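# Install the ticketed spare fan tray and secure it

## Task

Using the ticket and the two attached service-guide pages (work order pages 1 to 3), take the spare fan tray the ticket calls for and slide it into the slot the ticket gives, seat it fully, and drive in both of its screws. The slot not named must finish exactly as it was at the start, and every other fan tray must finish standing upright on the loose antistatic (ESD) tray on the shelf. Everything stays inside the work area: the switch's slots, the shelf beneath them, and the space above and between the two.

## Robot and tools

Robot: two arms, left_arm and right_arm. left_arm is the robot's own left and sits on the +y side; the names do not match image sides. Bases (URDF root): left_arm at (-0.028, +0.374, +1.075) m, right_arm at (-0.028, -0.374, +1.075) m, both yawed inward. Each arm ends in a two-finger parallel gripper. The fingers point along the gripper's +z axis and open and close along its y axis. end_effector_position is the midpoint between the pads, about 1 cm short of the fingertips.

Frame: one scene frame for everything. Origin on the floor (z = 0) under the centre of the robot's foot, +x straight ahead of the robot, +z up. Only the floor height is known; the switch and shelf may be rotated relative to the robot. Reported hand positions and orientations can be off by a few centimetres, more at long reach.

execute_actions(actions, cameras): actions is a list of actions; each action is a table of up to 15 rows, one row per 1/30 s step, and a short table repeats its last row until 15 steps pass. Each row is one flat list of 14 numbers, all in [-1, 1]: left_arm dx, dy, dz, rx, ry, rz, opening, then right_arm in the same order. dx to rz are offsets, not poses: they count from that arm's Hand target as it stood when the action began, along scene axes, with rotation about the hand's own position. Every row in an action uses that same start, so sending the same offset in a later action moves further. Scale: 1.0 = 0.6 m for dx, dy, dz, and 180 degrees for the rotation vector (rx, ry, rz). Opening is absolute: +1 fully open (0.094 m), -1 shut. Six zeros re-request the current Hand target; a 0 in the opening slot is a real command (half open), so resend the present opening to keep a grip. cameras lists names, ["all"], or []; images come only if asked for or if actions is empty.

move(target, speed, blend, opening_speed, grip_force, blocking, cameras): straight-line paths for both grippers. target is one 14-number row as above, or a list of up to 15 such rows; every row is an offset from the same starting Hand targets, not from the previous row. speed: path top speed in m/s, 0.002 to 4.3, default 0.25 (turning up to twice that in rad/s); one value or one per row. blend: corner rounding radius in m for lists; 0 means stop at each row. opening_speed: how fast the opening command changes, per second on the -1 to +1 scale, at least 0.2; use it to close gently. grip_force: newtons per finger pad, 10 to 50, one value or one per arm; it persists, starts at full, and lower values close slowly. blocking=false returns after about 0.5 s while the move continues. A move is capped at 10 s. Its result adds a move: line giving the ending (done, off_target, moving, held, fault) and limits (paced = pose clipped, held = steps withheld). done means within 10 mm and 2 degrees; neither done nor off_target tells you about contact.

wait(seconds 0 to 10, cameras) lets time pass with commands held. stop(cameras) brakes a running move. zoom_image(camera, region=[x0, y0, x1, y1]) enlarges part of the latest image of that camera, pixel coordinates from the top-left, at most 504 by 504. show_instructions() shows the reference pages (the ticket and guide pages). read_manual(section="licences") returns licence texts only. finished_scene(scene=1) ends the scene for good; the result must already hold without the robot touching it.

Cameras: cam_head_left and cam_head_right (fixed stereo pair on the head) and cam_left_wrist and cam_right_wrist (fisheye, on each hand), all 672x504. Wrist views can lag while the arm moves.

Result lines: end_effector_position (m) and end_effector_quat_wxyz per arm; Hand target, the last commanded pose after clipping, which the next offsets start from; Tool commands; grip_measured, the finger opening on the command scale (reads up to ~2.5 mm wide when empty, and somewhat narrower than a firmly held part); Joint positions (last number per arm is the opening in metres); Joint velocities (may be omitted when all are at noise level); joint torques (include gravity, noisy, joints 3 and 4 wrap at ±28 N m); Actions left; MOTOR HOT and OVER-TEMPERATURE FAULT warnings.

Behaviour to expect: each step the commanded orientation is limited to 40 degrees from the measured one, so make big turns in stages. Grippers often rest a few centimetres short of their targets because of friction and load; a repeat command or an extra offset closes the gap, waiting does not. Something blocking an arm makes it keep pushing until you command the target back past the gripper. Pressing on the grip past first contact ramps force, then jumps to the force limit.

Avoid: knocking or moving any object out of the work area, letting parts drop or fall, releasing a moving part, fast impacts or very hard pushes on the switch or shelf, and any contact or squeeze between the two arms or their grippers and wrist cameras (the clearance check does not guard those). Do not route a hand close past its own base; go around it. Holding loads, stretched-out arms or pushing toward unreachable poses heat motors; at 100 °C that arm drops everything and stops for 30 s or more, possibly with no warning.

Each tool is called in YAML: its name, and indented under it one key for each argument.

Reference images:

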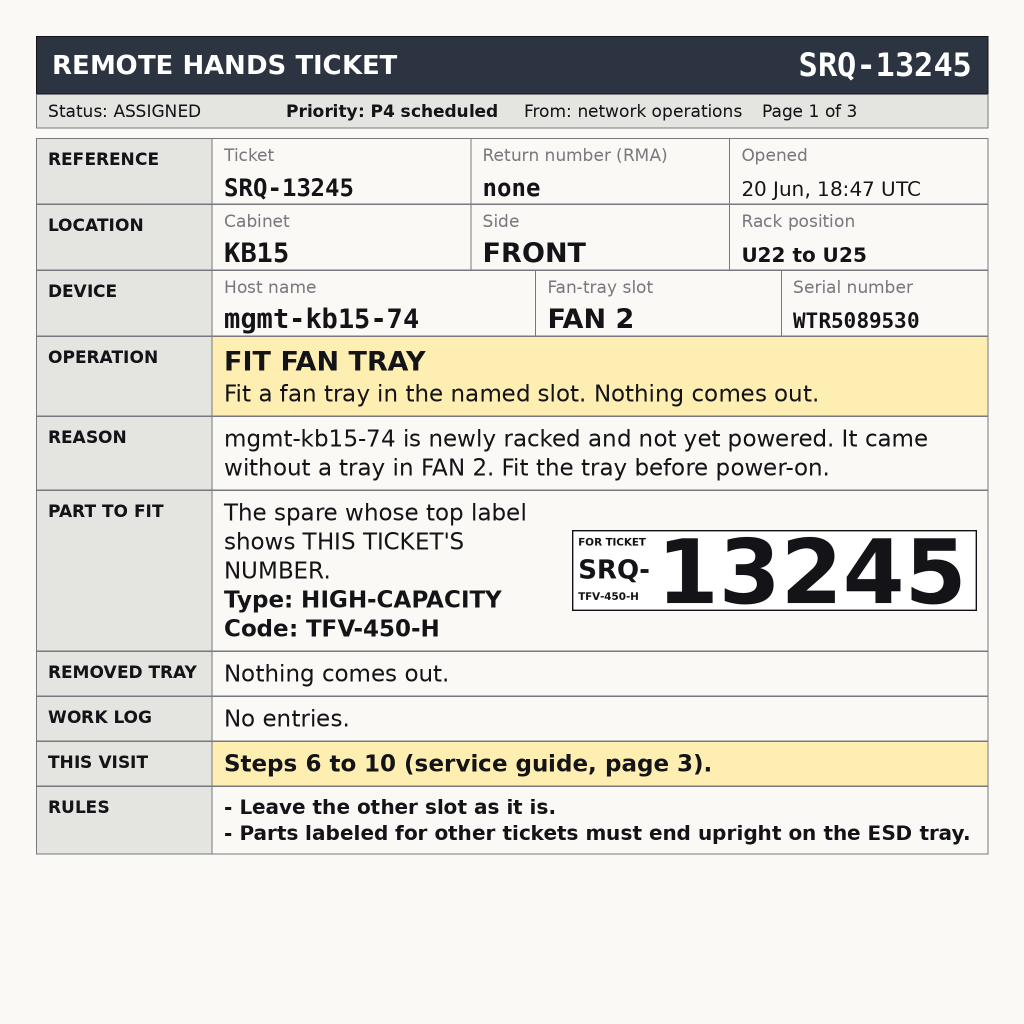

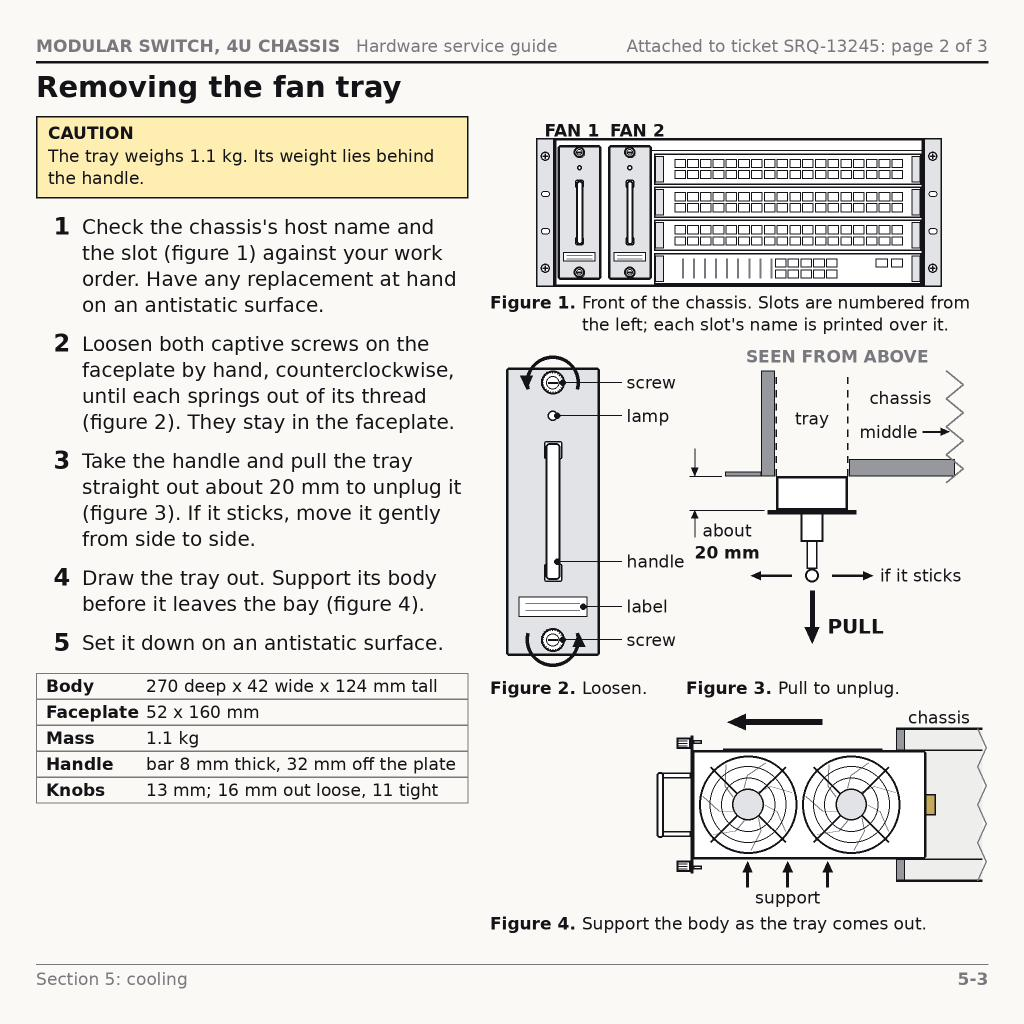

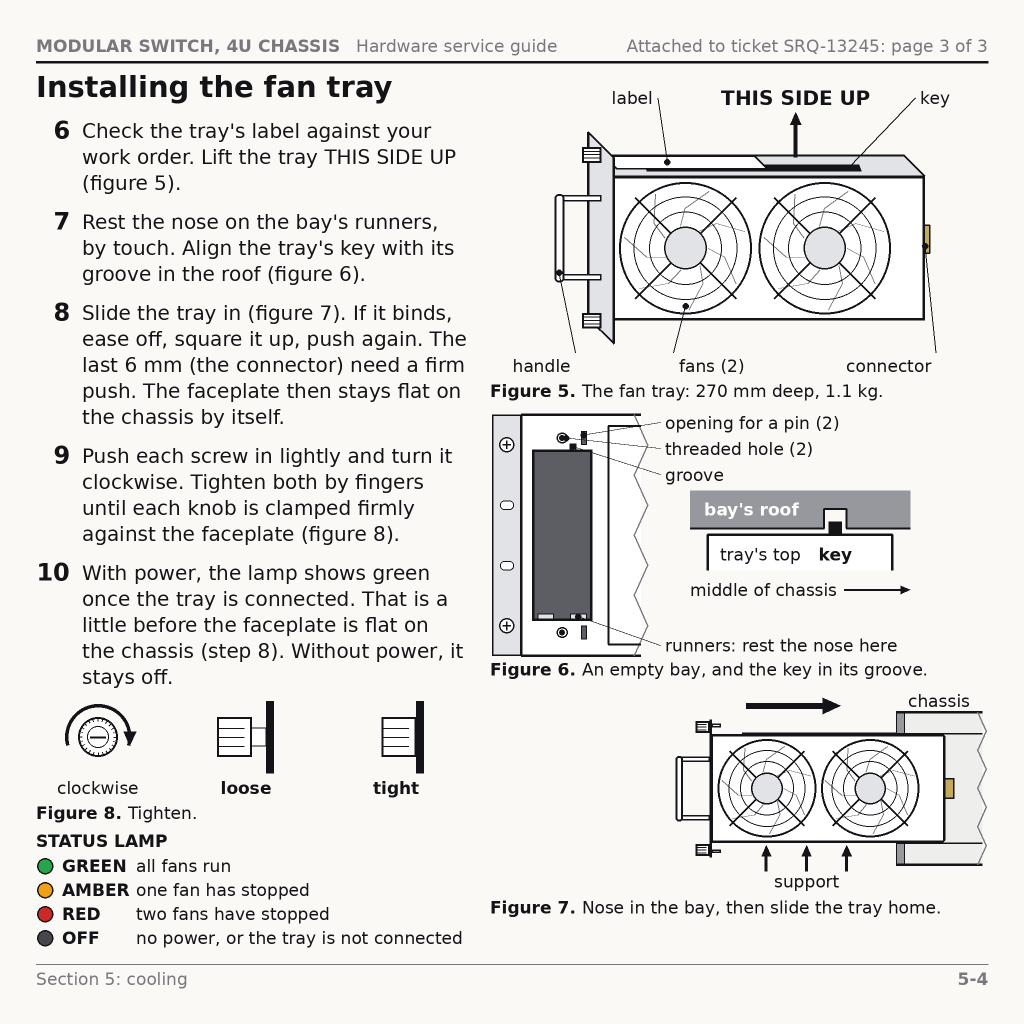

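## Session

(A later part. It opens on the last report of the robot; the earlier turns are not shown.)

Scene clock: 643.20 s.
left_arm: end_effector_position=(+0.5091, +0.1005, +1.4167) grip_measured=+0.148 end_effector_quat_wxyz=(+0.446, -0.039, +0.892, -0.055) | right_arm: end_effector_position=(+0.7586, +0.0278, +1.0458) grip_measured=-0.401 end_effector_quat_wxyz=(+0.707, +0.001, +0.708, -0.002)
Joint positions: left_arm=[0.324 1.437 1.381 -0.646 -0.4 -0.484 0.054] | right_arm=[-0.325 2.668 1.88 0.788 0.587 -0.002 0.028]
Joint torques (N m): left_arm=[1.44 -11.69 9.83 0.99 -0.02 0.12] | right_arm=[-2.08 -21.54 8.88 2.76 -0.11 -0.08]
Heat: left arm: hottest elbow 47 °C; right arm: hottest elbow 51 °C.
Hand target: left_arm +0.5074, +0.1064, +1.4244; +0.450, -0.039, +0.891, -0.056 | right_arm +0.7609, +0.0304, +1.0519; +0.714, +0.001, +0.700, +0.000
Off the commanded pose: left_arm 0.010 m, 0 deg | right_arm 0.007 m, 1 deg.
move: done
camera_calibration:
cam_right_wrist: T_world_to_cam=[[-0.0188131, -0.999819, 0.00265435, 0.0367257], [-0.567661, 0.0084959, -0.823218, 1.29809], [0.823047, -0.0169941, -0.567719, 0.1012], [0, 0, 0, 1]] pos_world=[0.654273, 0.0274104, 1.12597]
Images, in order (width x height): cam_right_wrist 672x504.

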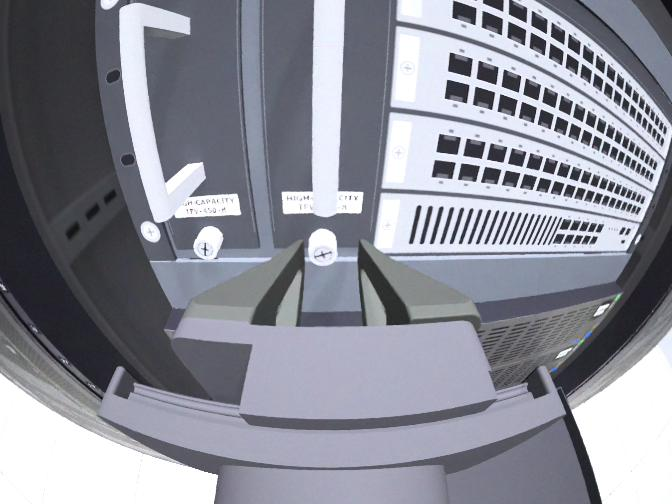

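move:
  target:
    - [0,0,0,0,0,0,0.15, 0.0,0,0,0,-0.006,0,-0.4]
    - [0,0,0,0,0,0,0.15, 0,0,0,0,-0.006,0,-0.87]
    - [0,0,0,0,0,0,0.15, 0.015,0,0,0.64,-0.0038,0.026,-0.87]
  speed: [0.2,0.2,0.7]
  cameras: ["cam_right_wrist"]

zoom_image:
  camera: "cam_right_wrist"
  region: [270, 190, 400, 310]

Scene clock: 648.47 s.
left_arm: end_effector_position=(+0.5091, +0.1005, +1.4167) grip_measured=+0.148 end_effector_quat_wxyz=(+0.446, -0.039, +0.892, -0.055) | right_arm: end_effector_position=(+0.7580, +0.0305, +1.0495) grip_measured=-0.750 end_effector_quat_wxyz=(+0.385, +0.578, +0.383, +0.609)
Joint positions: left_arm=[0.324 1.437 1.381 -0.646 -0.4 -0.484 0.054] | right_arm=[-0.327 2.679 1.882 0.843 0.56 1.967 0.012]
Joint torques (N m): left_arm=[1.26 -11.93 10 1.16 -0.02 0.11] | right_arm=[-2.73 -20.13 11.62 1.58 0.05 0.06]
Heat: left arm: hottest elbow 47 °C; right arm: hottest elbow 51 °C.
Hand target: left_arm +0.5074, +0.1064, +1.4244; +0.450, -0.039, +0.891, -0.056 | right_arm +0.7699, +0.0305, +1.0521; +0.385, +0.579, +0.371, +0.615
Off the commanded pose: left_arm 0.010 m, 0 deg | right_arm 0.012 m, 2 deg.
move: off_target (right_arm)
camera_calibration:
cam_right_wrist: T_world_to_cam=[[0.0121887, 0.407771, -0.913003, 0.933996], [-0.594225, 0.737306, 0.321367, 0.0973888], [0.804207, 0.538612, 0.251294, -0.75842], [0, 0, 0, 1]] pos_world=[0.656413, -0.0441675, 1.01203]
Images, in order (width x height): cam_right_wrist 672x504.

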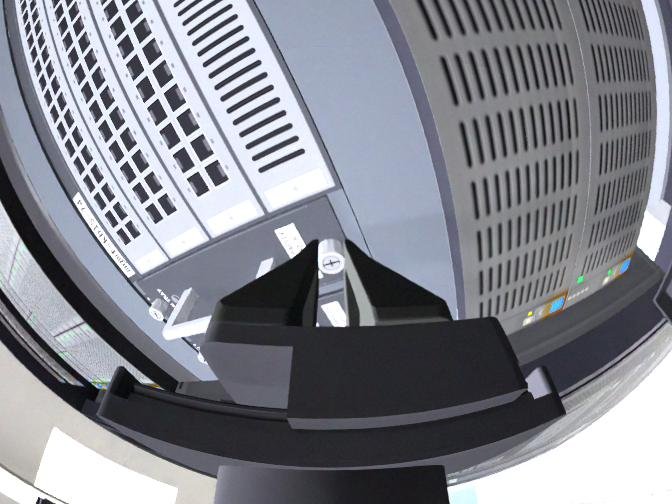

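Scaled by 3.877 from the camera's 672x504 image, which has a finer 960x720 frame.

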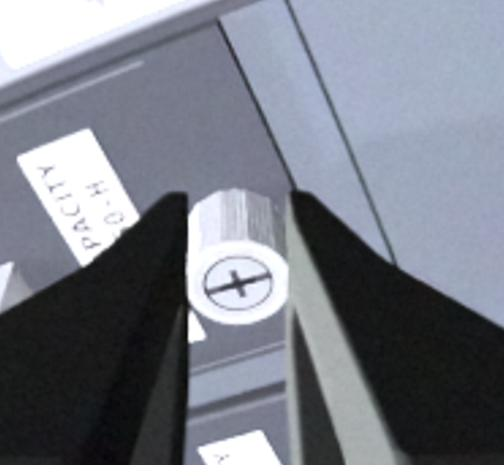

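move:
  target:
    - [0,0,0,0,0,0,0.15, -0.01,0,0,0,0,0,-0.87]
    - [0,0,0,0,0,0,0.15, -0.01,0,0,0,0,0,-0.5]
  speed: 0.3
  cameras: []

move:
  target: [0,0,0,0,0,0,0.15, 0,0,0.0,-0.64,-0.0026,-0.024,-0.4]
  speed: 0.8
  cameras: ["cam_right_wrist"]

zoom_image:
  camera: "cam_right_wrist"
  region: [270, 190, 400, 310]

Scene clock: 650.10 s.
left_arm: end_effector_position=(+0.5091, +0.1005, +1.4167) grip_measured=+0.148 end_effector_quat_wxyz=(+0.446, -0.039, +0.892, -0.055) | right_arm: end_effector_position=(+0.7580, +0.0299, +1.0495) grip_measured=-0.503 end_effector_quat_wxyz=(+0.386, +0.579, +0.382, +0.608)
Joint positions: left_arm=[0.324 1.437 1.381 -0.646 -0.4 -0.484 0.054] | right_arm=[-0.327 2.679 1.882 0.843 0.564 1.968 0.023]
Joint torques (N m): left_arm=[1.14 -11.69 9.81 1.14 0.04 0.16] | right_arm=[-2.37 -20.84 10 2.11 0.09 0.05]
Heat: left arm: hottest elbow 47 °C; right arm: hottest elbow 51 °C.
Hand target: left_arm +0.5074, +0.1064, +1.4244; +0.450, -0.039, +0.891, -0.056 | right_arm +0.7639, +0.0305, +1.0521; +0.385, +0.579, +0.371, +0.616
Off the commanded pose: left_arm 0.010 m, 0 deg | right_arm 0.006 m, 2 deg.
move: done
No camera images: "cameras" was empty.

Scene clock: 652.70 s.
left_arm: end_effector_position=(+0.5091, +0.1005, +1.4167) grip_measured=+0.148 end_effector_quat_wxyz=(+0.446, -0.039, +0.892, -0.055) | right_arm: end_effector_position=(+0.7587, +0.0301, +1.0408) grip_measured=-0.401 end_effector_quat_wxyz=(+0.706, -0.007, +0.708, +0.004)
Joint positions: left_arm=[0.324 1.437 1.381 -0.646 -0.4 -0.484 0.054] | right_arm=[-0.327 2.676 1.882 0.791 0.565 -0.004 0.028]
Joint torques (N m): left_arm=[0.56 -11.93 9.83 1.16 0 0.13] | right_arm=[-2.43 -21.89 9.07 2.78 -0.11 -0.08]
Heat: left arm: hottest elbow 47 °C; right arm: hottest elbow 51 °C.
Hand target: left_arm +0.5074, +0.1064, +1.4244; +0.450, -0.039, +0.891, -0.056 | right_arm +0.7639, +0.0304, +1.0521; +0.716, -0.005, +0.698, +0.006
Off the commanded pose: left_arm 0.010 m, 0 deg | right_arm 0.013 m, 2 deg.
move: off_target (right_arm)
camera_calibration:
cam_right_wrist: T_world_to_cam=[[0.00223591, -0.999977, 0.00634897, 0.0193296], [-0.569514, -0.00649211, -0.821956, 1.2944], [0.821979, -0.00177801, -0.569516, 0.10054], [0, 0, 0, 1]] pos_world=[0.654496, 0.0279114, 1.12108]
Images, in order (width x height): cam_right_wrist 672x504.

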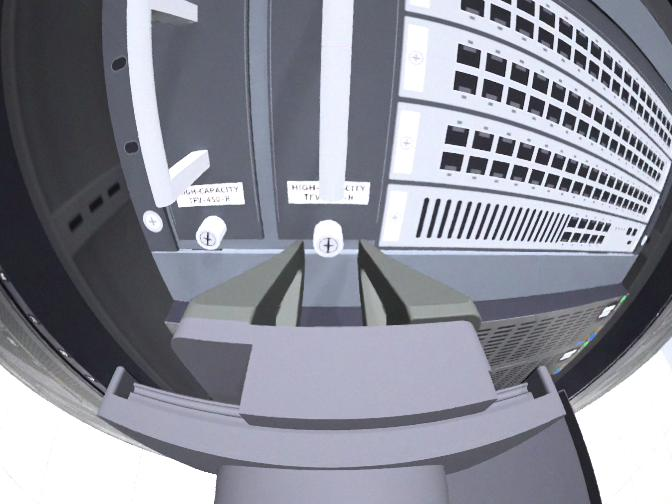

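Scaled by 3.877 from the camera's 672x504 image, which has a finer 960x720 frame.

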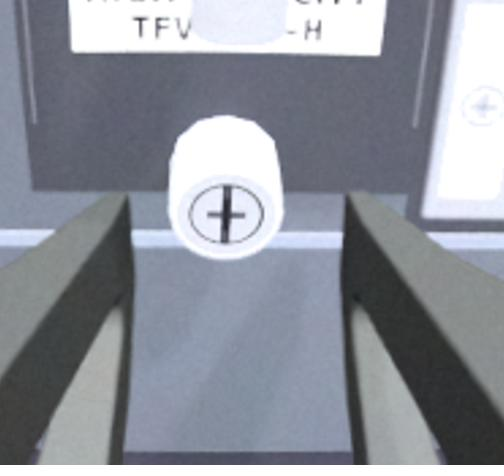

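move:
  target:
    - [0,0,0,0,0,0,0.15, 0,0,0.031,0,0.003,-0.005,-0.4]
    - [0,0,0,0,0,0,0.15, -0.003,0,-0.001,0,0.003,-0.005,-0.4]
  speed: 0.1
  cameras: ["cam_right_wrist"]

zoom_image:
  camera: "cam_right_wrist"
  region: [270, 190, 400, 310]

Scene clock: 655.20 s.
left_arm: end_effector_position=(+0.5091, +0.1005, +1.4167) grip_measured=+0.148 end_effector_quat_wxyz=(+0.446, -0.039, +0.892, -0.055) | right_arm: end_effector_position=(+0.7608, +0.0291, +1.0526) grip_measured=-0.401 end_effector_quat_wxyz=(+0.708, -0.001, +0.706, +0.000)
Joint positions: left_arm=[0.324 1.437 1.381 -0.646 -0.4 -0.484 0.054] | right_arm=[-0.327 2.66 1.882 0.783 0.578 -0.005 0.028]
Joint torques (N m): left_arm=[1.2 -12.4 9.69 1.2 0.03 0.16] | right_arm=[-2.08 -20.95 9.02 2.51 0.13 -0.02]
Heat: left arm: hottest elbow 47 °C; right arm: hottest elbow 51 °C.
Hand target: left_arm +0.5074, +0.1064, +1.4244; +0.450, -0.039, +0.891, -0.056 | right_arm +0.7621, +0.0304, +1.0513; +0.712, +0.001, +0.702, +0.001
Off the commanded pose: left_arm 0.010 m, 0 deg | right_arm 0.002 m, 1 deg.
move: done
camera_calibration:
cam_right_wrist: T_world_to_cam=[[-0.0115846, -0.99993, 0.00250735, 0.0327311], [-0.563718, 0.00445979, -0.825955, 1.30481], [0.825886, -0.0109818, -0.56373, 0.096696], [0, 0, 0, 1]] pos_world=[0.656062, 0.0279716, 1.13214]
Images, in order (width x height): cam_right_wrist 672x504.

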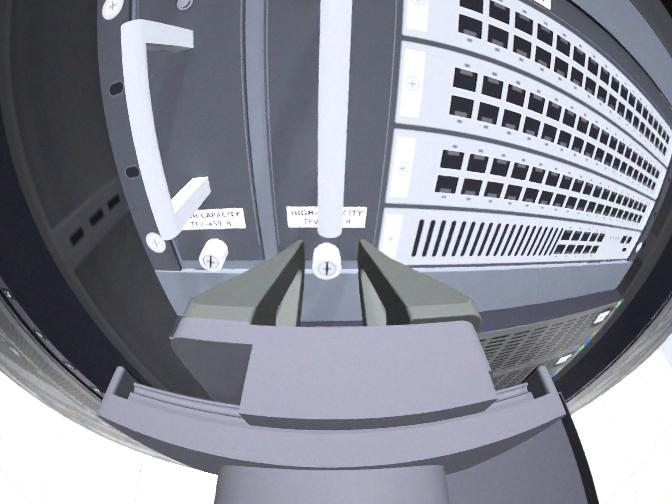

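Scaled by 3.877 from the camera's 672x504 image, which has a finer 960x720 frame.

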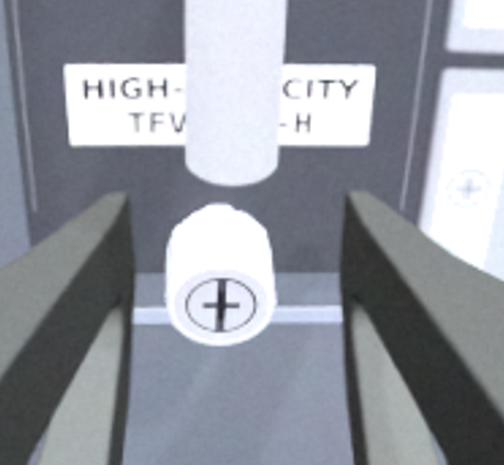

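move:
  target:
    - [0,0,0,0,0,0,0.15, -0.004,0,-0.003,0,0,0,-0.87]
    - [0,0,0,0,0,0,0.15, 0.003,0,-0.003,0.64,0,0.02,-0.87]
  speed: [0.2,0.7]
  cameras: ["cam_right_wrist"]

zoom_image:
  camera: "cam_right_wrist"
  region: [270, 190, 400, 310]

Scene clock: 659.13 s.
left_arm: end_effector_position=(+0.5091, +0.1005, +1.4167) grip_measured=+0.148 end_effector_quat_wxyz=(+0.446, -0.039, +0.892, -0.055) | right_arm: end_effector_position=(+0.7604, +0.0293, +1.0500) grip_measured=-0.746 end_effector_quat_wxyz=(+0.383, +0.581, +0.387, +0.605)
Joint positions: left_arm=[0.324 1.437 1.381 -0.646 -0.4 -0.484 0.054] | right_arm=[-0.331 2.673 1.882 0.823 0.553 1.973 0.012]
Joint torques (N m): left_arm=[2.08 -12.28 9.99 1.37 0.12 0.12] | right_arm=[-2.14 -20.72 9.72 2.19 0.35 0.07]
Heat: left arm: hottest elbow 47 °C; right arm: hottest elbow 51 °C.
Hand target: left_arm +0.5074, +0.1064, +1.4244; +0.450, -0.039, +0.891, -0.056 | right_arm +0.7639, +0.0303, +1.0495; +0.381, +0.583, +0.375, +0.611
Off the commanded pose: left_arm 0.010 m, 0 deg | right_arm 0.004 m, 2 deg.
move: done
camera_calibration:
cam_right_wrist: T_world_to_cam=[[0.00008767, 0.406172, -0.913797, 0.945036], [-0.592821, 0.735933, 0.327057, 0.0925253], [0.805334, 0.541689, 0.240852, -0.749786], [0, 0, 0, 1]] pos_world=[0.658596, -0.0457885, 1.0139]
Images, in order (width x height): cam_right_wrist 672x504.

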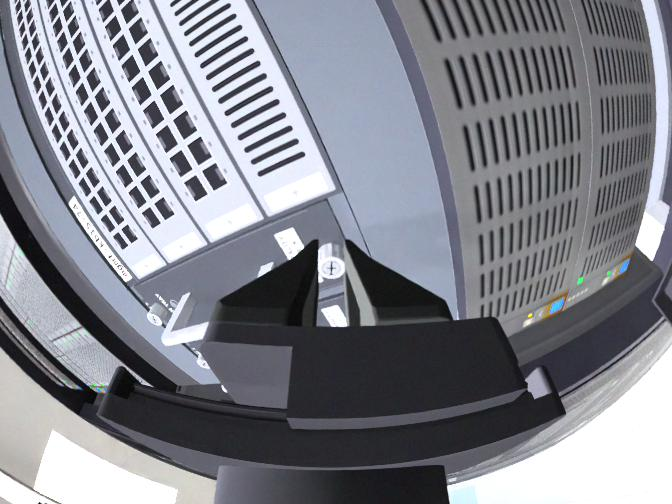

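Scaled by 3.877 from the camera's 672x504 image, which has a finer 960x720 frame.

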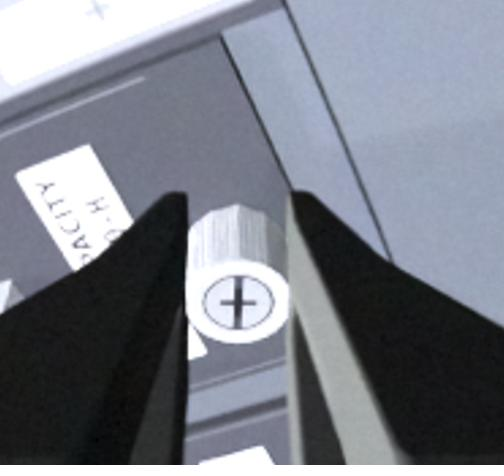

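move:
  target:
    - [0,0,0,0,0,0,0.15, -0.004,0,0,0,0,0,-0.5]
    - [0,0,0,0,0,0,0.15, -0.004,0,0.002,-0.64,0,-0.02,-0.5]
  speed: 0.8
  cameras: []

Scene clock: 663.07 s.
left_arm: end_effector_position=(+0.5091, +0.1005, +1.4167) grip_measured=+0.148 end_effector_quat_wxyz=(+0.446, -0.039, +0.892, -0.055) | right_arm: end_effector_position=(+0.7614, +0.0259, +1.0490) grip_measured=-0.501 end_effector_quat_wxyz=(+0.706, +0.002, +0.708, -0.001)
Joint positions: left_arm=[0.324 1.437 1.381 -0.646 -0.4 -0.484 0.054] | right_arm=[-0.33 2.664 1.882 0.78 0.583 0.001 0.023]
Joint torques (N m): left_arm=[1.32 -12.34 9.81 1.13 0.03 0.12] | right_arm=[-1.9 -21.25 8.88 2.77 -0.05 -0.08]
Heat: left arm: hottest elbow 47 °C; right arm: hottest elbow 51 °C.
Hand target: left_arm +0.5074, +0.1064, +1.4244; +0.450, -0.039, +0.891, -0.056 | right_arm +0.7616, +0.0302, +1.0508; +0.713, +0.001, +0.702, +0.001
Off the commanded pose: left_arm 0.010 m, 0 deg | right_arm 0.005 m, 1 deg.
move: done
No camera images: "cameras" was empty.

move:
  target:
    - [0,0,0,0,0,0,0.15, -0.002,0.002,0,0,0,0,-0.87]
    - [0,0,0,0,0,0,0.15, 0.002,0.00,-0.001,0.64,0,0.02,-0.87]
  speed: [0.2,0.7]
  cameras: ["cam_right_wrist"]

zoom_image:
  camera: "cam_right_wrist"
  region: [270, 190, 400, 310]

move:
  target:
    - [0,0,0,0,0,0,0.15, -0.004,0,0,0,0,0,-0.5]
    - [0,0,0,0,0,0,0.15, -0.004,0,0.002,-0.64,0,-0.02,-0.5]
  speed: 0.8
  cameras: ["cam_right_wrist"]

zoom_image:
  camera: "cam_right_wrist"
  region: [270, 190, 400, 310]

Scene clock: 667.20 s.
left_arm: end_effector_position=(+0.5091, +0.1005, +1.4167) grip_measured=+0.148 end_effector_quat_wxyz=(+0.446, -0.039, +0.892, -0.055) | right_arm: end_effector_position=(+0.7595, +0.0323, +1.0509) grip_measured=-0.747 end_effector_quat_wxyz=(+0.380, +0.579, +0.388, +0.607)
Joint positions: left_arm=[0.324 1.437 1.381 -0.646 -0.4 -0.484 0.054] | right_arm=[-0.328 2.672 1.882 0.823 0.548 1.974 0.012]
Joint torques (N m): left_arm=[1.61 -12.22 9.99 1.21 0.02 0.09] | right_arm=[-2.26 -20.89 9.32 2.3 0.58 0.07]
Heat: left arm: hottest elbow 47 °C; right arm: hottest elbow 51 °C.
Hand target: left_arm +0.5074, +0.1064, +1.4244; +0.450, -0.039, +0.891, -0.056 | right_arm +0.7628, +0.0303, +1.0503; +0.381, +0.583, +0.375, +0.612
Off the commanded pose: left_arm 0.010 m, 0 deg | right_arm 0.004 m, 2 deg.
move: done
camera_calibration:
cam_right_wrist: T_world_to_cam=[[-0.00220436, 0.407472, -0.913215, 0.945774], [-0.598396, 0.731131, 0.327672, 0.093139], [0.801197, 0.547187, 0.242218, -0.74938], [0, 0, 0, 1]] pos_world=[0.65822, -0.0434231, 1.01469]
Images, in order (width x height): cam_right_wrist 672x504.

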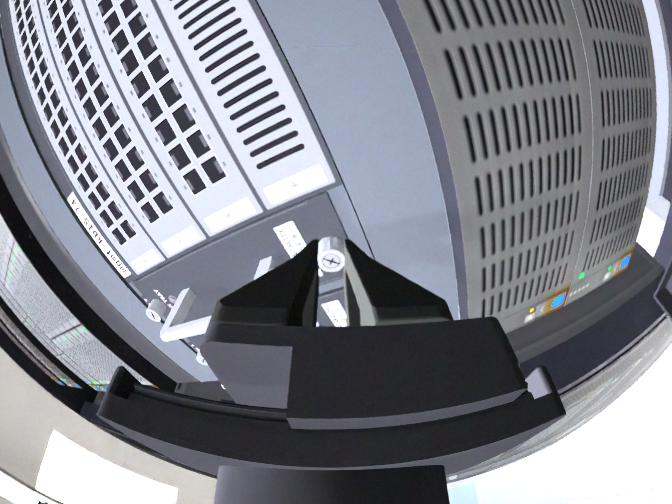

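Scaled by 3.877 from the camera's 672x504 image, which has a finer 960x720 frame.

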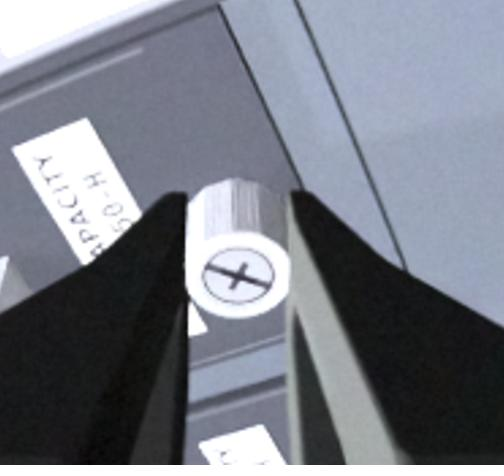

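Scene clock: 670.53 s.
left_arm: end_effector_position=(+0.5091, +0.1005, +1.4167) grip_measured=+0.148 end_effector_quat_wxyz=(+0.446, -0.039, +0.892, -0.055) | right_arm: end_effector_position=(+0.7605, +0.0268, +1.0484) grip_measured=-0.502 end_effector_quat_wxyz=(+0.707, +0.003, +0.708, -0.001)
Joint positions: left_arm=[0.324 1.437 1.381 -0.646 -0.4 -0.484 0.054] | right_arm=[-0.328 2.665 1.882 0.782 0.586 0.001 0.023]
Joint torques (N m): left_arm=[1.55 -12.4 9.83 1.31 0.02 0.14] | right_arm=[-1.9 -21.6 8.44 2.76 -0.1 -0.07]
Heat: left arm: hottest elbow 47 °C; right arm: hottest elbow 50 °C.
Hand target: left_arm +0.5074, +0.1064, +1.4244; +0.450, -0.039, +0.891, -0.056 | right_arm +0.7604, +0.0303, +1.0514; +0.712, +0.001, +0.702, +0.001
Off the commanded pose: left_arm 0.010 m, 0 deg | right_arm 0.005 m, 1 deg.
move: done
camera_calibration:
cam_right_wrist: T_world_to_cam=[[-0.0195555, -0.999809, -0.000394729, 0.039576], [-0.567637, 0.0114276, -0.8232, 1.30112], [0.823047, -0.015874, -0.567752, 0.101044], [0, 0, 0, 1]] pos_world=[0.656172, 0.0263038, 1.12846]
Images, in order (width x height): cam_right_wrist 672x504.

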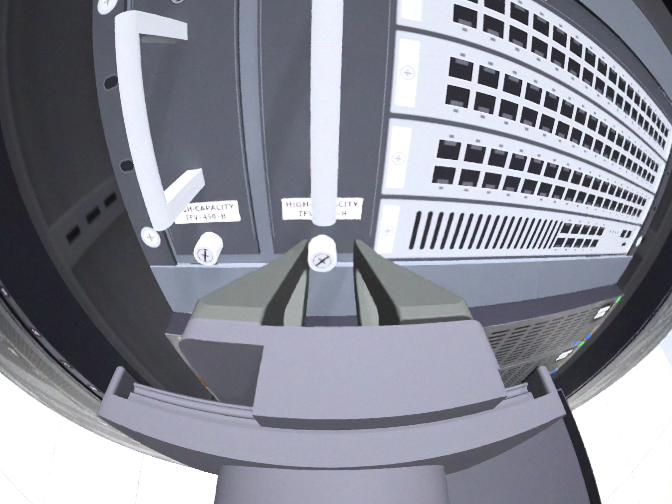

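Scaled by 3.877 from the camera's 672x504 image, which has a finer 960x720 frame.

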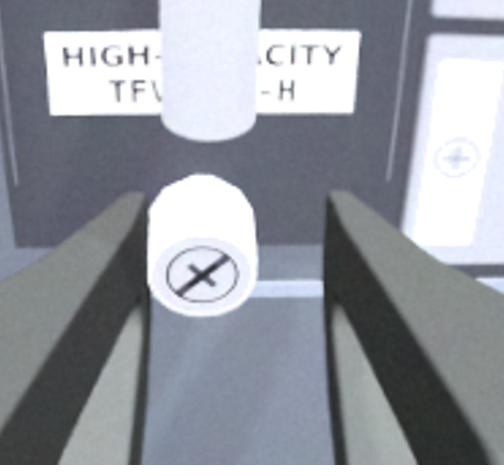

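move:
  target:
    - [0,0,0,0,0,0,0.15, -0.002,0.00,0,0,0,0,-0.87]
    - [0,0,0,0,0,0,0.15, 0.002,0.00,-0.001,0.64,0,0.02,-0.87]
    - [0,0,0,0,0,0,0.15, -0.001,0.00,0,0.64,0,0.02,-0.45]
    - [0,0,0,0,0,0,0.15, -0.001,0.00,0,0,0,0,-0.45]
  speed: [0.2,0.8,0.2,0.8]
  cameras: ["cam_right_wrist"]

zoom_image:
  camera: "cam_right_wrist"
  region: [270, 190, 400, 310]

Scene clock: 677.60 s.
left_arm: end_effector_position=(+0.5091, +0.1005, +1.4167) grip_measured=+0.148 end_effector_quat_wxyz=(+0.446, -0.039, +0.892, -0.055) | right_arm: end_effector_position=(+0.7602, +0.0269, +1.0477) grip_measured=-0.451 end_effector_quat_wxyz=(+0.707, +0.003, +0.708, -0.001)
Joint positions: left_arm=[0.324 1.437 1.381 -0.646 -0.4 -0.484 0.054] | right_arm=[-0.327 2.666 1.882 0.783 0.586 0.001 0.026]
Joint torques (N m): left_arm=[1.55 -11.69 9.74 1.13 0.03 0.12] | right_arm=[-1.96 -21.77 8.27 2.76 -0.11 -0.08]
Heat: left arm: hottest elbow 47 °C; right arm: hottest elbow 50 °C.
Hand target: left_arm +0.5074, +0.1064, +1.4244; +0.450, -0.039, +0.891, -0.056 | right_arm +0.7597, +0.0304, +1.0515; +0.712, +0.001, +0.702, +0.001
Off the commanded pose: left_arm 0.010 m, 0 deg | right_arm 0.005 m, 1 deg.
move: done
camera_calibration:
cam_right_wrist: T_world_to_cam=[[-0.0199156, -0.999802, -0.000379169, 0.0398903], [-0.567631, 0.0116192, -0.823201, 1.30036], [0.823042, -0.0161793, -0.56775, 0.100905], [0, 0, 0, 1]] pos_world=[0.655872, 0.0264058, 1.12776]
Images, in order (width x height): cam_right_wrist 672x504.

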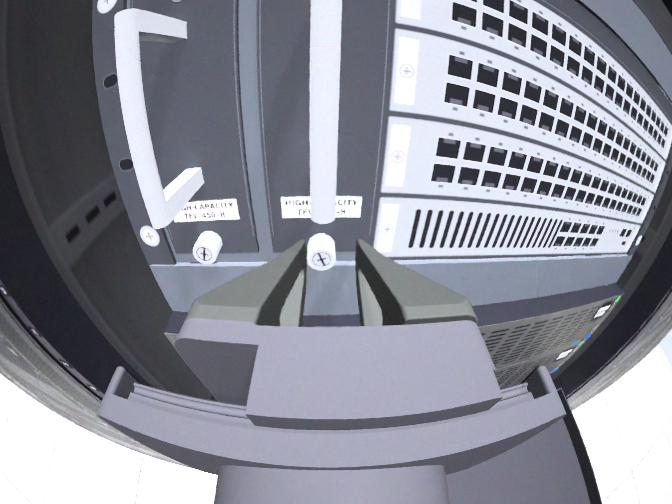

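Scaled by 3.877 from the camera's 672x504 image, which has a finer 960x720 frame.

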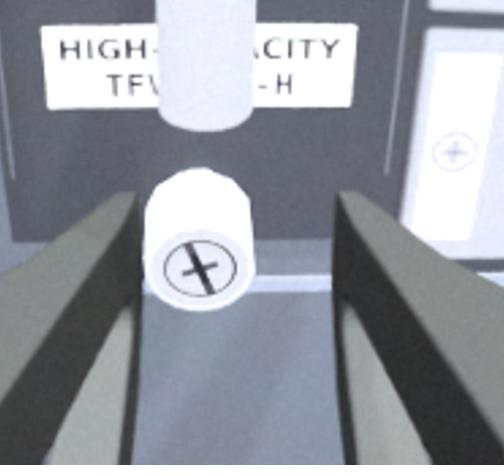

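move:
  target:
    - [0,0,0,0,0,0,0.15, 0,0.00,0.001,0,0,0,-0.87]
    - [0,0,0,0,0,0,0.15, 0.004,0.00,0,0.64,0,0.02,-0.87]
    - [0,0,0,0,0,0,0.15, 0,0.00,0.001,0.64,0,0.02,-0.45]
    - [0,0,0,0,0,0,0.15, 0,0.00,0.001,0,0,0,-0.45]
  speed: [0.2,0.8,0.2,0.8]
  cameras: ["cam_right_wrist"]

zoom_image:
  camera: "cam_right_wrist"
  region: [270, 190, 400, 310]

Scene clock: 684.47 s.
left_arm: end_effector_position=(+0.5091, +0.1005, +1.4167) grip_measured=+0.148 end_effector_quat_wxyz=(+0.446, -0.039, +0.892, -0.055) | right_arm: end_effector_position=(+0.7600, +0.0272, +1.0473) grip_measured=-0.451 end_effector_quat_wxyz=(+0.706, +0.002, +0.708, -0.001)
Joint positions: left_arm=[0.324 1.437 1.381 -0.646 -0.4 -0.484 0.054] | right_arm=[-0.327 2.666 1.882 0.783 0.586 0.001 0.026]
Joint torques (N m): left_arm=[0.79 -12.04 9.7 1.17 0.03 0.13] | right_arm=[-1.96 -21.83 8.2 2.76 -0.11 -0.06]
Heat: left arm: hottest elbow 47 °C; right arm: hottest elbow 50 °C.
Hand target: left_arm +0.5074, +0.1064, +1.4244; +0.450, -0.039, +0.891, -0.056 | right_arm +0.7598, +0.0301, +1.0519; +0.712, +0.001, +0.702, +0.000
Off the commanded pose: left_arm 0.010 m, 0 deg | right_arm 0.006 m, 1 deg.
move: done
camera_calibration:
cam_right_wrist: T_world_to_cam=[[-0.0194811, -0.99981, 0.0000587052, 0.039407], [-0.568166, 0.0110223, -0.82284, 1.29996], [0.822683, -0.0160632, -0.568273, 0.101726], [0, 0, 0, 1]] pos_world=[0.655675, 0.0267049, 1.12747]
Images, in order (width x height): cam_right_wrist 672x504.

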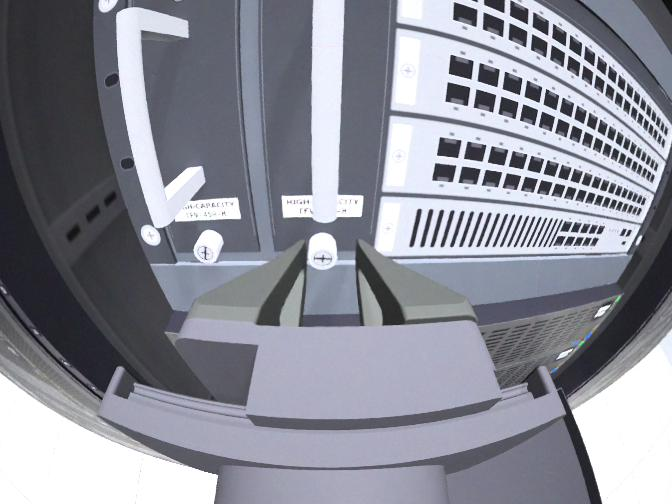

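Scaled by 3.877 from the camera's 672x504 image, which has a finer 960x720 frame.

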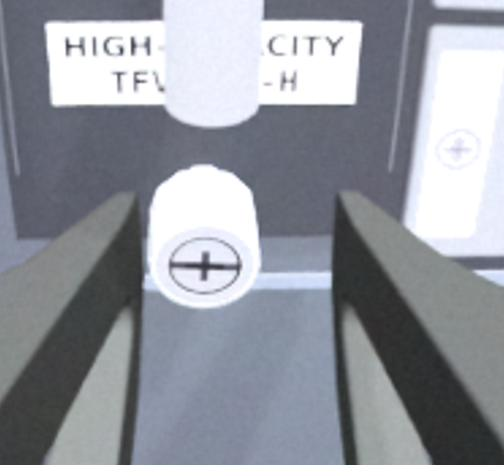

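move:
  target:
    - [0,0,0,0,0,0,0.15, 0,0.00,0.001,0,0,0,-0.87]
    - [0,0,0,0,0,0,0.15, 0.004,0.00,0,0.64,0,0.02,-0.87]
    - [0,0,0,0,0,0,0.15, 0.001,0.00,0.001,0.64,0,0.02,-0.45]
    - [0,0,0,0,0,0,0.15, 0.001,0.00,0.001,0,0,0,-0.45]
  speed: [0.2,0.9,0.2,1.0]
  cameras: ["cam_right_wrist"]

zoom_image:
  camera: "cam_right_wrist"
  region: [270, 190, 400, 310]

move:
  target:
    - [0,0,0,0,0,0,0.15, 0,0.00,0.001,0,0,0,-0.87]
    - [0,0,0,0,0,0,0.15, 0.004,0.00,0,0.64,0,0.02,-0.87]
    - [0,0,0,0,0,0,0.15, 0.001,0.00,0.001,0.64,0,0.02,-0.45]
    - [0,0,0,0,0,0,0.15, 0.001,0.00,0.001,0,0,0,-0.45]
  speed: [0.2,0.9,0.2,1.0]
  cameras: ["cam_right_wrist"]

zoom_image:
  camera: "cam_right_wrist"
  region: [270, 190, 400, 310]

Scene clock: 692.80 s.
left_arm: end_effector_position=(+0.5091, +0.1005, +1.4167) grip_measured=+0.148 end_effector_quat_wxyz=(+0.446, -0.039, +0.892, -0.055) | right_arm: end_effector_position=(+0.7610, +0.0278, +1.0537) grip_measured=-0.451 end_effector_quat_wxyz=(+0.708, +0.004, +0.706, +0.000)
Joint positions: left_arm=[0.324 1.437 1.381 -0.646 -0.4 -0.484 0.054] | right_arm=[-0.327 2.658 1.882 0.781 0.586 0.002 0.026]
Joint torques (N m): left_arm=[1.32 -12.04 10.11 1.13 0.04 0.13] | right_arm=[-1.9 -21.36 8.39 2.76 -0.13 -0.08]
Heat: left arm: hottest elbow 47 °C; right arm: hottest elbow 49 °C.
Hand target: left_arm +0.5074, +0.1064, +1.4244; +0.450, -0.039, +0.891, -0.056 | right_arm +0.7603, +0.0304, +1.0525; +0.712, +0.001, +0.702, +0.001
Off the commanded pose: left_arm 0.010 m, 0 deg | right_arm 0.003 m, 1 deg.
move: done
camera_calibration:
cam_right_wrist: T_world_to_cam=[[-0.0195989, -0.999801, -0.00378318, 0.0442388], [-0.563962, 0.0141796, -0.825679, 1.30555], [0.825568, -0.0140488, -0.564128, 0.0978604], [0, 0, 0, 1]] pos_world=[0.656357, 0.0270927, 1.13334]
Images, in order (width x height): cam_right_wrist 672x504.

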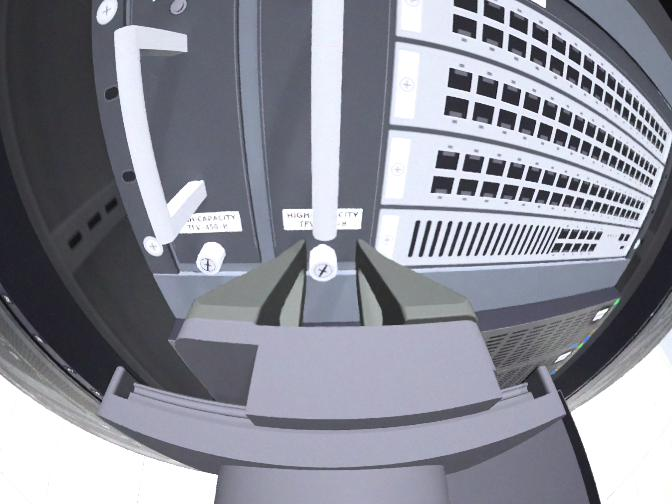

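Scaled by 3.877 from the camera's 672x504 image, which has a finer 960x720 frame.

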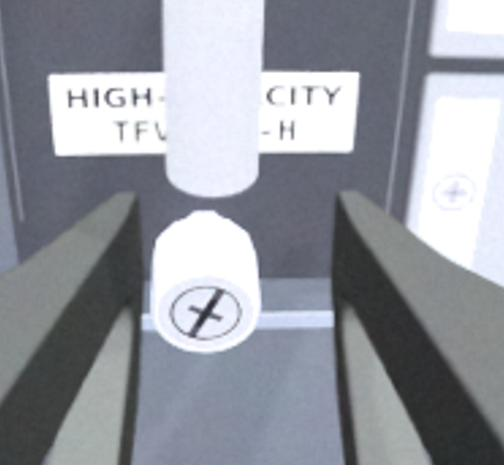

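Scene clock: 699.07 s.
left_arm: end_effector_position=(+0.5091, +0.1005, +1.4167) grip_measured=+0.148 end_effector_quat_wxyz=(+0.446, -0.039, +0.892, -0.055) | right_arm: end_effector_position=(+0.7628, +0.0255, +1.0558) grip_measured=-0.451 end_effector_quat_wxyz=(+0.708, +0.005, +0.706, -0.001)
Joint positions: left_arm=[0.324 1.437 1.381 -0.646 -0.4 -0.484 0.054] | right_arm=[-0.33 2.655 1.882 0.779 0.586 0.002 0.026]
Joint torques (N m): left_arm=[1.38 -11.34 9.89 1.28 0.01 0.12] | right_arm=[-1.79 -21.07 8.53 2.78 -0.12 -0.06]
Heat: left arm: hottest elbow 47 °C; right arm: hottest elbow 49 °C.
Hand target: left_arm +0.5074, +0.1064, +1.4244; +0.450, -0.039, +0.891, -0.056 | right_arm +0.7610, +0.0302, +1.0532; +0.712, +0.001, +0.702, +0.001
Off the commanded pose: left_arm 0.010 m, 0 deg | right_arm 0.006 m, 1 deg.
move: done
camera_calibration:
cam_right_wrist: T_world_to_cam=[[-0.0222484, -0.999744, -0.00422179, 0.0444332], [-0.563385, 0.0160259, -0.826039, 1.30825], [0.825895, -0.0159996, -0.563597, 0.0968448], [0, 0, 0, 1]] pos_world=[0.658053, 0.0250054, 1.13543]
Images, in order (width x height): cam_right_wrist 672x504.

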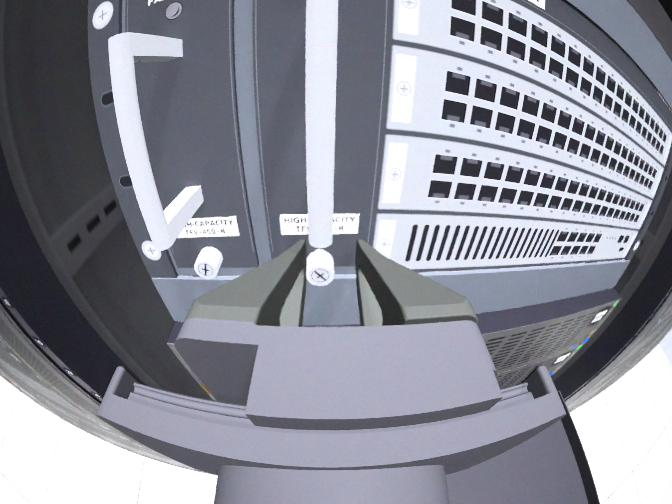

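Scaled by 3.877 from the camera's 672x504 image, which has a finer 960x720 frame.

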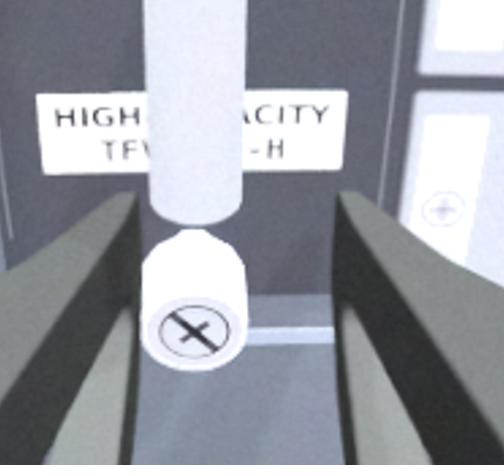

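move:
  target:
    - [0,0,0,0,0,0,0.15, 0,0.016,0,0,0.009,0,-0.45]
  speed: 0.2
  cameras: ["cam_right_wrist"]

zoom_image:
  camera: "cam_right_wrist"
  region: [270, 190, 400, 310]

Scene clock: 700.50 s.
left_arm: end_effector_position=(+0.5091, +0.1005, +1.4167) grip_measured=+0.148 end_effector_quat_wxyz=(+0.446, -0.039, +0.892, -0.055) | right_arm: end_effector_position=(+0.7601, +0.0299, +1.0499) grip_measured=-0.451 end_effector_quat_wxyz=(+0.700, -0.001, +0.714, -0.006)
Joint positions: left_arm=[0.324 1.437 1.381 -0.646 -0.4 -0.484 0.054] | right_arm=[-0.324 2.655 1.882 0.752 0.59 0.001 0.026]
Joint torques (N m): left_arm=[0.97 -12.69 9.96 1.28 0.01 0.15] | right_arm=[-1.44 -21.48 9.76 1.62 0.14 0.11]
Heat: left arm: hottest elbow 47 °C; right arm: hottest elbow 49 °C.
Hand target: left_arm +0.5074, +0.1064, +1.4244; +0.450, -0.039, +0.891, -0.056 | right_arm +0.7610, +0.0398, +1.0532; +0.702, +0.001, +0.712, +0.001
Off the commanded pose: left_arm 0.010 m, 0 deg | right_arm 0.010 m, 1 deg.
move: done
camera_calibration:
cam_right_wrist: T_world_to_cam=[[-0.0197787, -0.999733, 0.0119068, 0.0298618], [-0.581968, 0.00182835, -0.813209, 1.30288], [0.812971, -0.0230136, -0.58185, 0.124961], [0, 0, 0, 1]] pos_world=[0.657234, 0.0303476, 1.13186]
Images, in order (width x height): cam_right_wrist 672x504.

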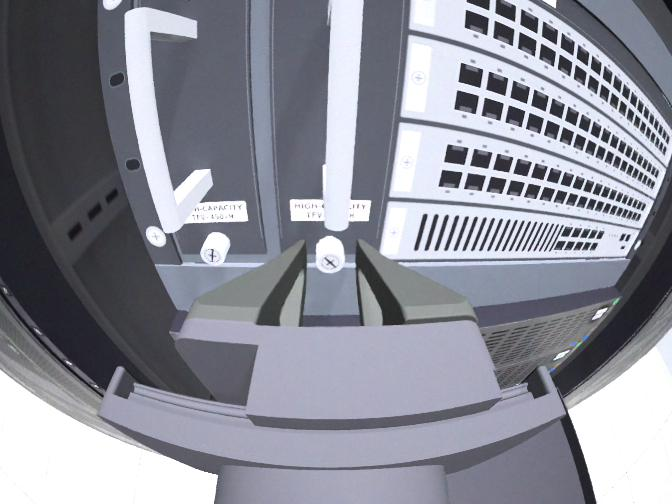

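Scaled by 3.877 from the camera's 672x504 image, which has a finer 960x720 frame.

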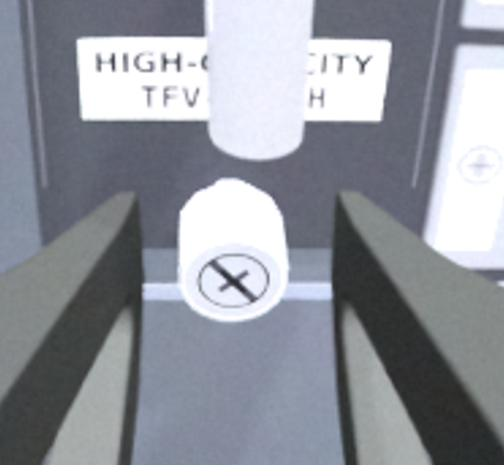

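move:
  target:
    - [0,0,0,0,0,0,0.15, 0,-0.010,0.0,0,0,0,-0.87]
    - [0,0,0,0,0,0,0.15, 0.003,-0.015,-0.003,0.64,0,0.02,-0.87]
  speed: [0.2,0.8]
  cameras: ["cam_right_wrist"]

zoom_image:
  camera: "cam_right_wrist"
  region: [270, 190, 400, 310]

move:
  target:
    - [0,0,0,0,0,0,0.15, -0.002,0,0.003,0,0,0,-0.45]
    - [0,0,0,0,0,0,0.15, -0.002,0,0.003,-0.64,0,-0.02,-0.45]
  speed: 0.9
  cameras: ["cam_right_wrist"]

zoom_image:
  camera: "cam_right_wrist"
  region: [270, 190, 400, 310]

Scene clock: 704.40 s.
left_arm: end_effector_position=(+0.5091, +0.1005, +1.4167) grip_measured=+0.148 end_effector_quat_wxyz=(+0.446, -0.039, +0.892, -0.055) | right_arm: end_effector_position=(+0.7600, +0.0321, +1.0513) grip_measured=-0.745 end_effector_quat_wxyz=(+0.376, +0.573, +0.393, +0.613)
Joint positions: left_arm=[0.324 1.437 1.381 -0.646 -0.4 -0.484 0.054] | right_arm=[-0.333 2.673 1.878 0.838 0.524 1.968 0.012]
Joint torques (N m): left_arm=[1.14 -11.81 9.72 1.11 0.05 0.11] | right_arm=[-2.26 -20.95 9.07 2.52 0.31 0.07]
Heat: left arm: hottest elbow 47 °C; right arm: hottest elbow 49 °C.
Hand target: left_arm +0.5074, +0.1064, +1.4244; +0.450, -0.039, +0.891, -0.056 | right_arm +0.7628, +0.0309, +1.0516; +0.375, +0.575, +0.381, +0.620
Off the commanded pose: left_arm 0.010 m, 0 deg | right_arm 0.003 m, 2 deg.
move: done
camera_calibration:
cam_right_wrist: T_world_to_cam=[[-0.00204084, 0.405905, -0.913913, 0.946803], [-0.615133, 0.720042, 0.321172, 0.113397], [0.788421, 0.562833, 0.248216, -0.746824], [0, 0, 0, 1]] pos_world=[0.660498, -0.0456254, 1.01425]
Images, in order (width x height): cam_right_wrist 672x504.

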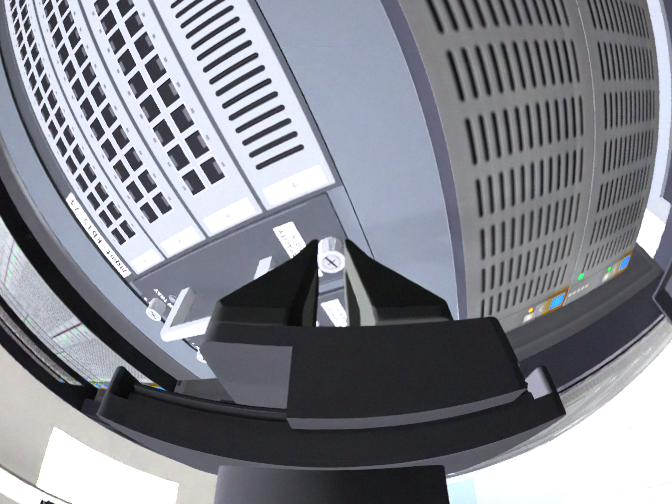

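Scaled by 3.877 from the camera's 672x504 image, which has a finer 960x720 frame.

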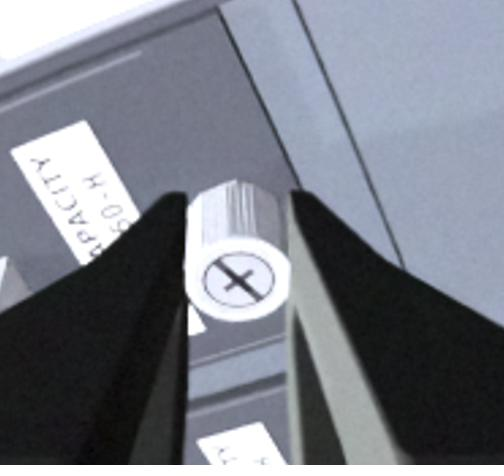

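Scene clock: 707.63 s.
left_arm: end_effector_position=(+0.5091, +0.1005, +1.4167) grip_measured=+0.148 end_effector_quat_wxyz=(+0.446, -0.039, +0.892, -0.055) | right_arm: end_effector_position=(+0.7619, +0.0252, +1.0496) grip_measured=-0.451 end_effector_quat_wxyz=(+0.696, +0.003, +0.718, -0.002)
Joint positions: left_arm=[0.324 1.437 1.381 -0.646 -0.4 -0.484 0.054] | right_arm=[-0.33 2.647 1.874 0.736 0.584 0.02 0.026]
Joint torques (N m): left_arm=[1.26 -12.45 10 1.01 0.04 0.08] | right_arm=[-1.73 -21.48 8.76 2.77 -0.04 -0.08]
Heat: left arm: hottest elbow 47 °C; right arm: hottest elbow 49 °C.
Hand target: left_arm +0.5074, +0.1064, +1.4244; +0.450, -0.039, +0.891, -0.056 | right_arm +0.7616, +0.0310, +1.0533; +0.702, +0.001, +0.712, +0.001
Off the commanded pose: left_arm 0.010 m, 0 deg | right_arm 0.007 m, 1 deg.
move: done
camera_calibration:
cam_right_wrist: T_world_to_cam=[[-0.0209437, -0.99978, 0.00102075, 0.0375767], [-0.592219, 0.0115834, -0.805693, 1.30333], [0.805504, -0.0174788, -0.592332, 0.139747], [0, 0, 0, 1]] pos_world=[0.660079, 0.024914, 1.13282]
Images, in order (width x height): cam_right_wrist 672x504.

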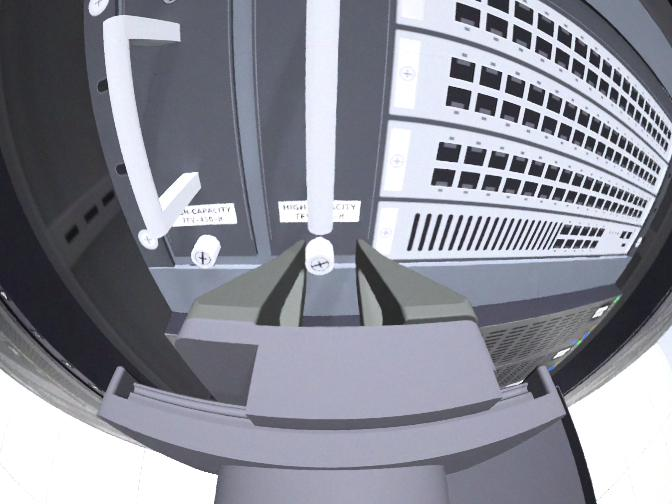

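Scaled by 3.877 from the camera's 672x504 image, which has a finer 960x720 frame.

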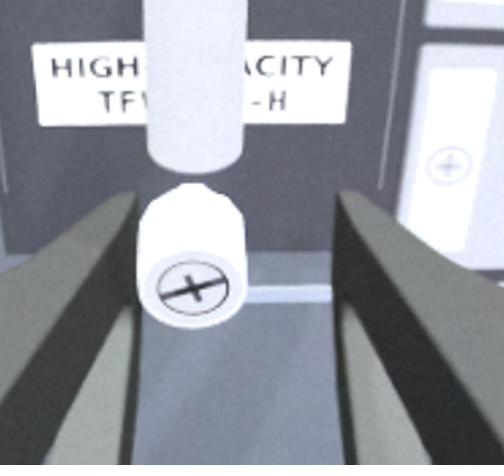

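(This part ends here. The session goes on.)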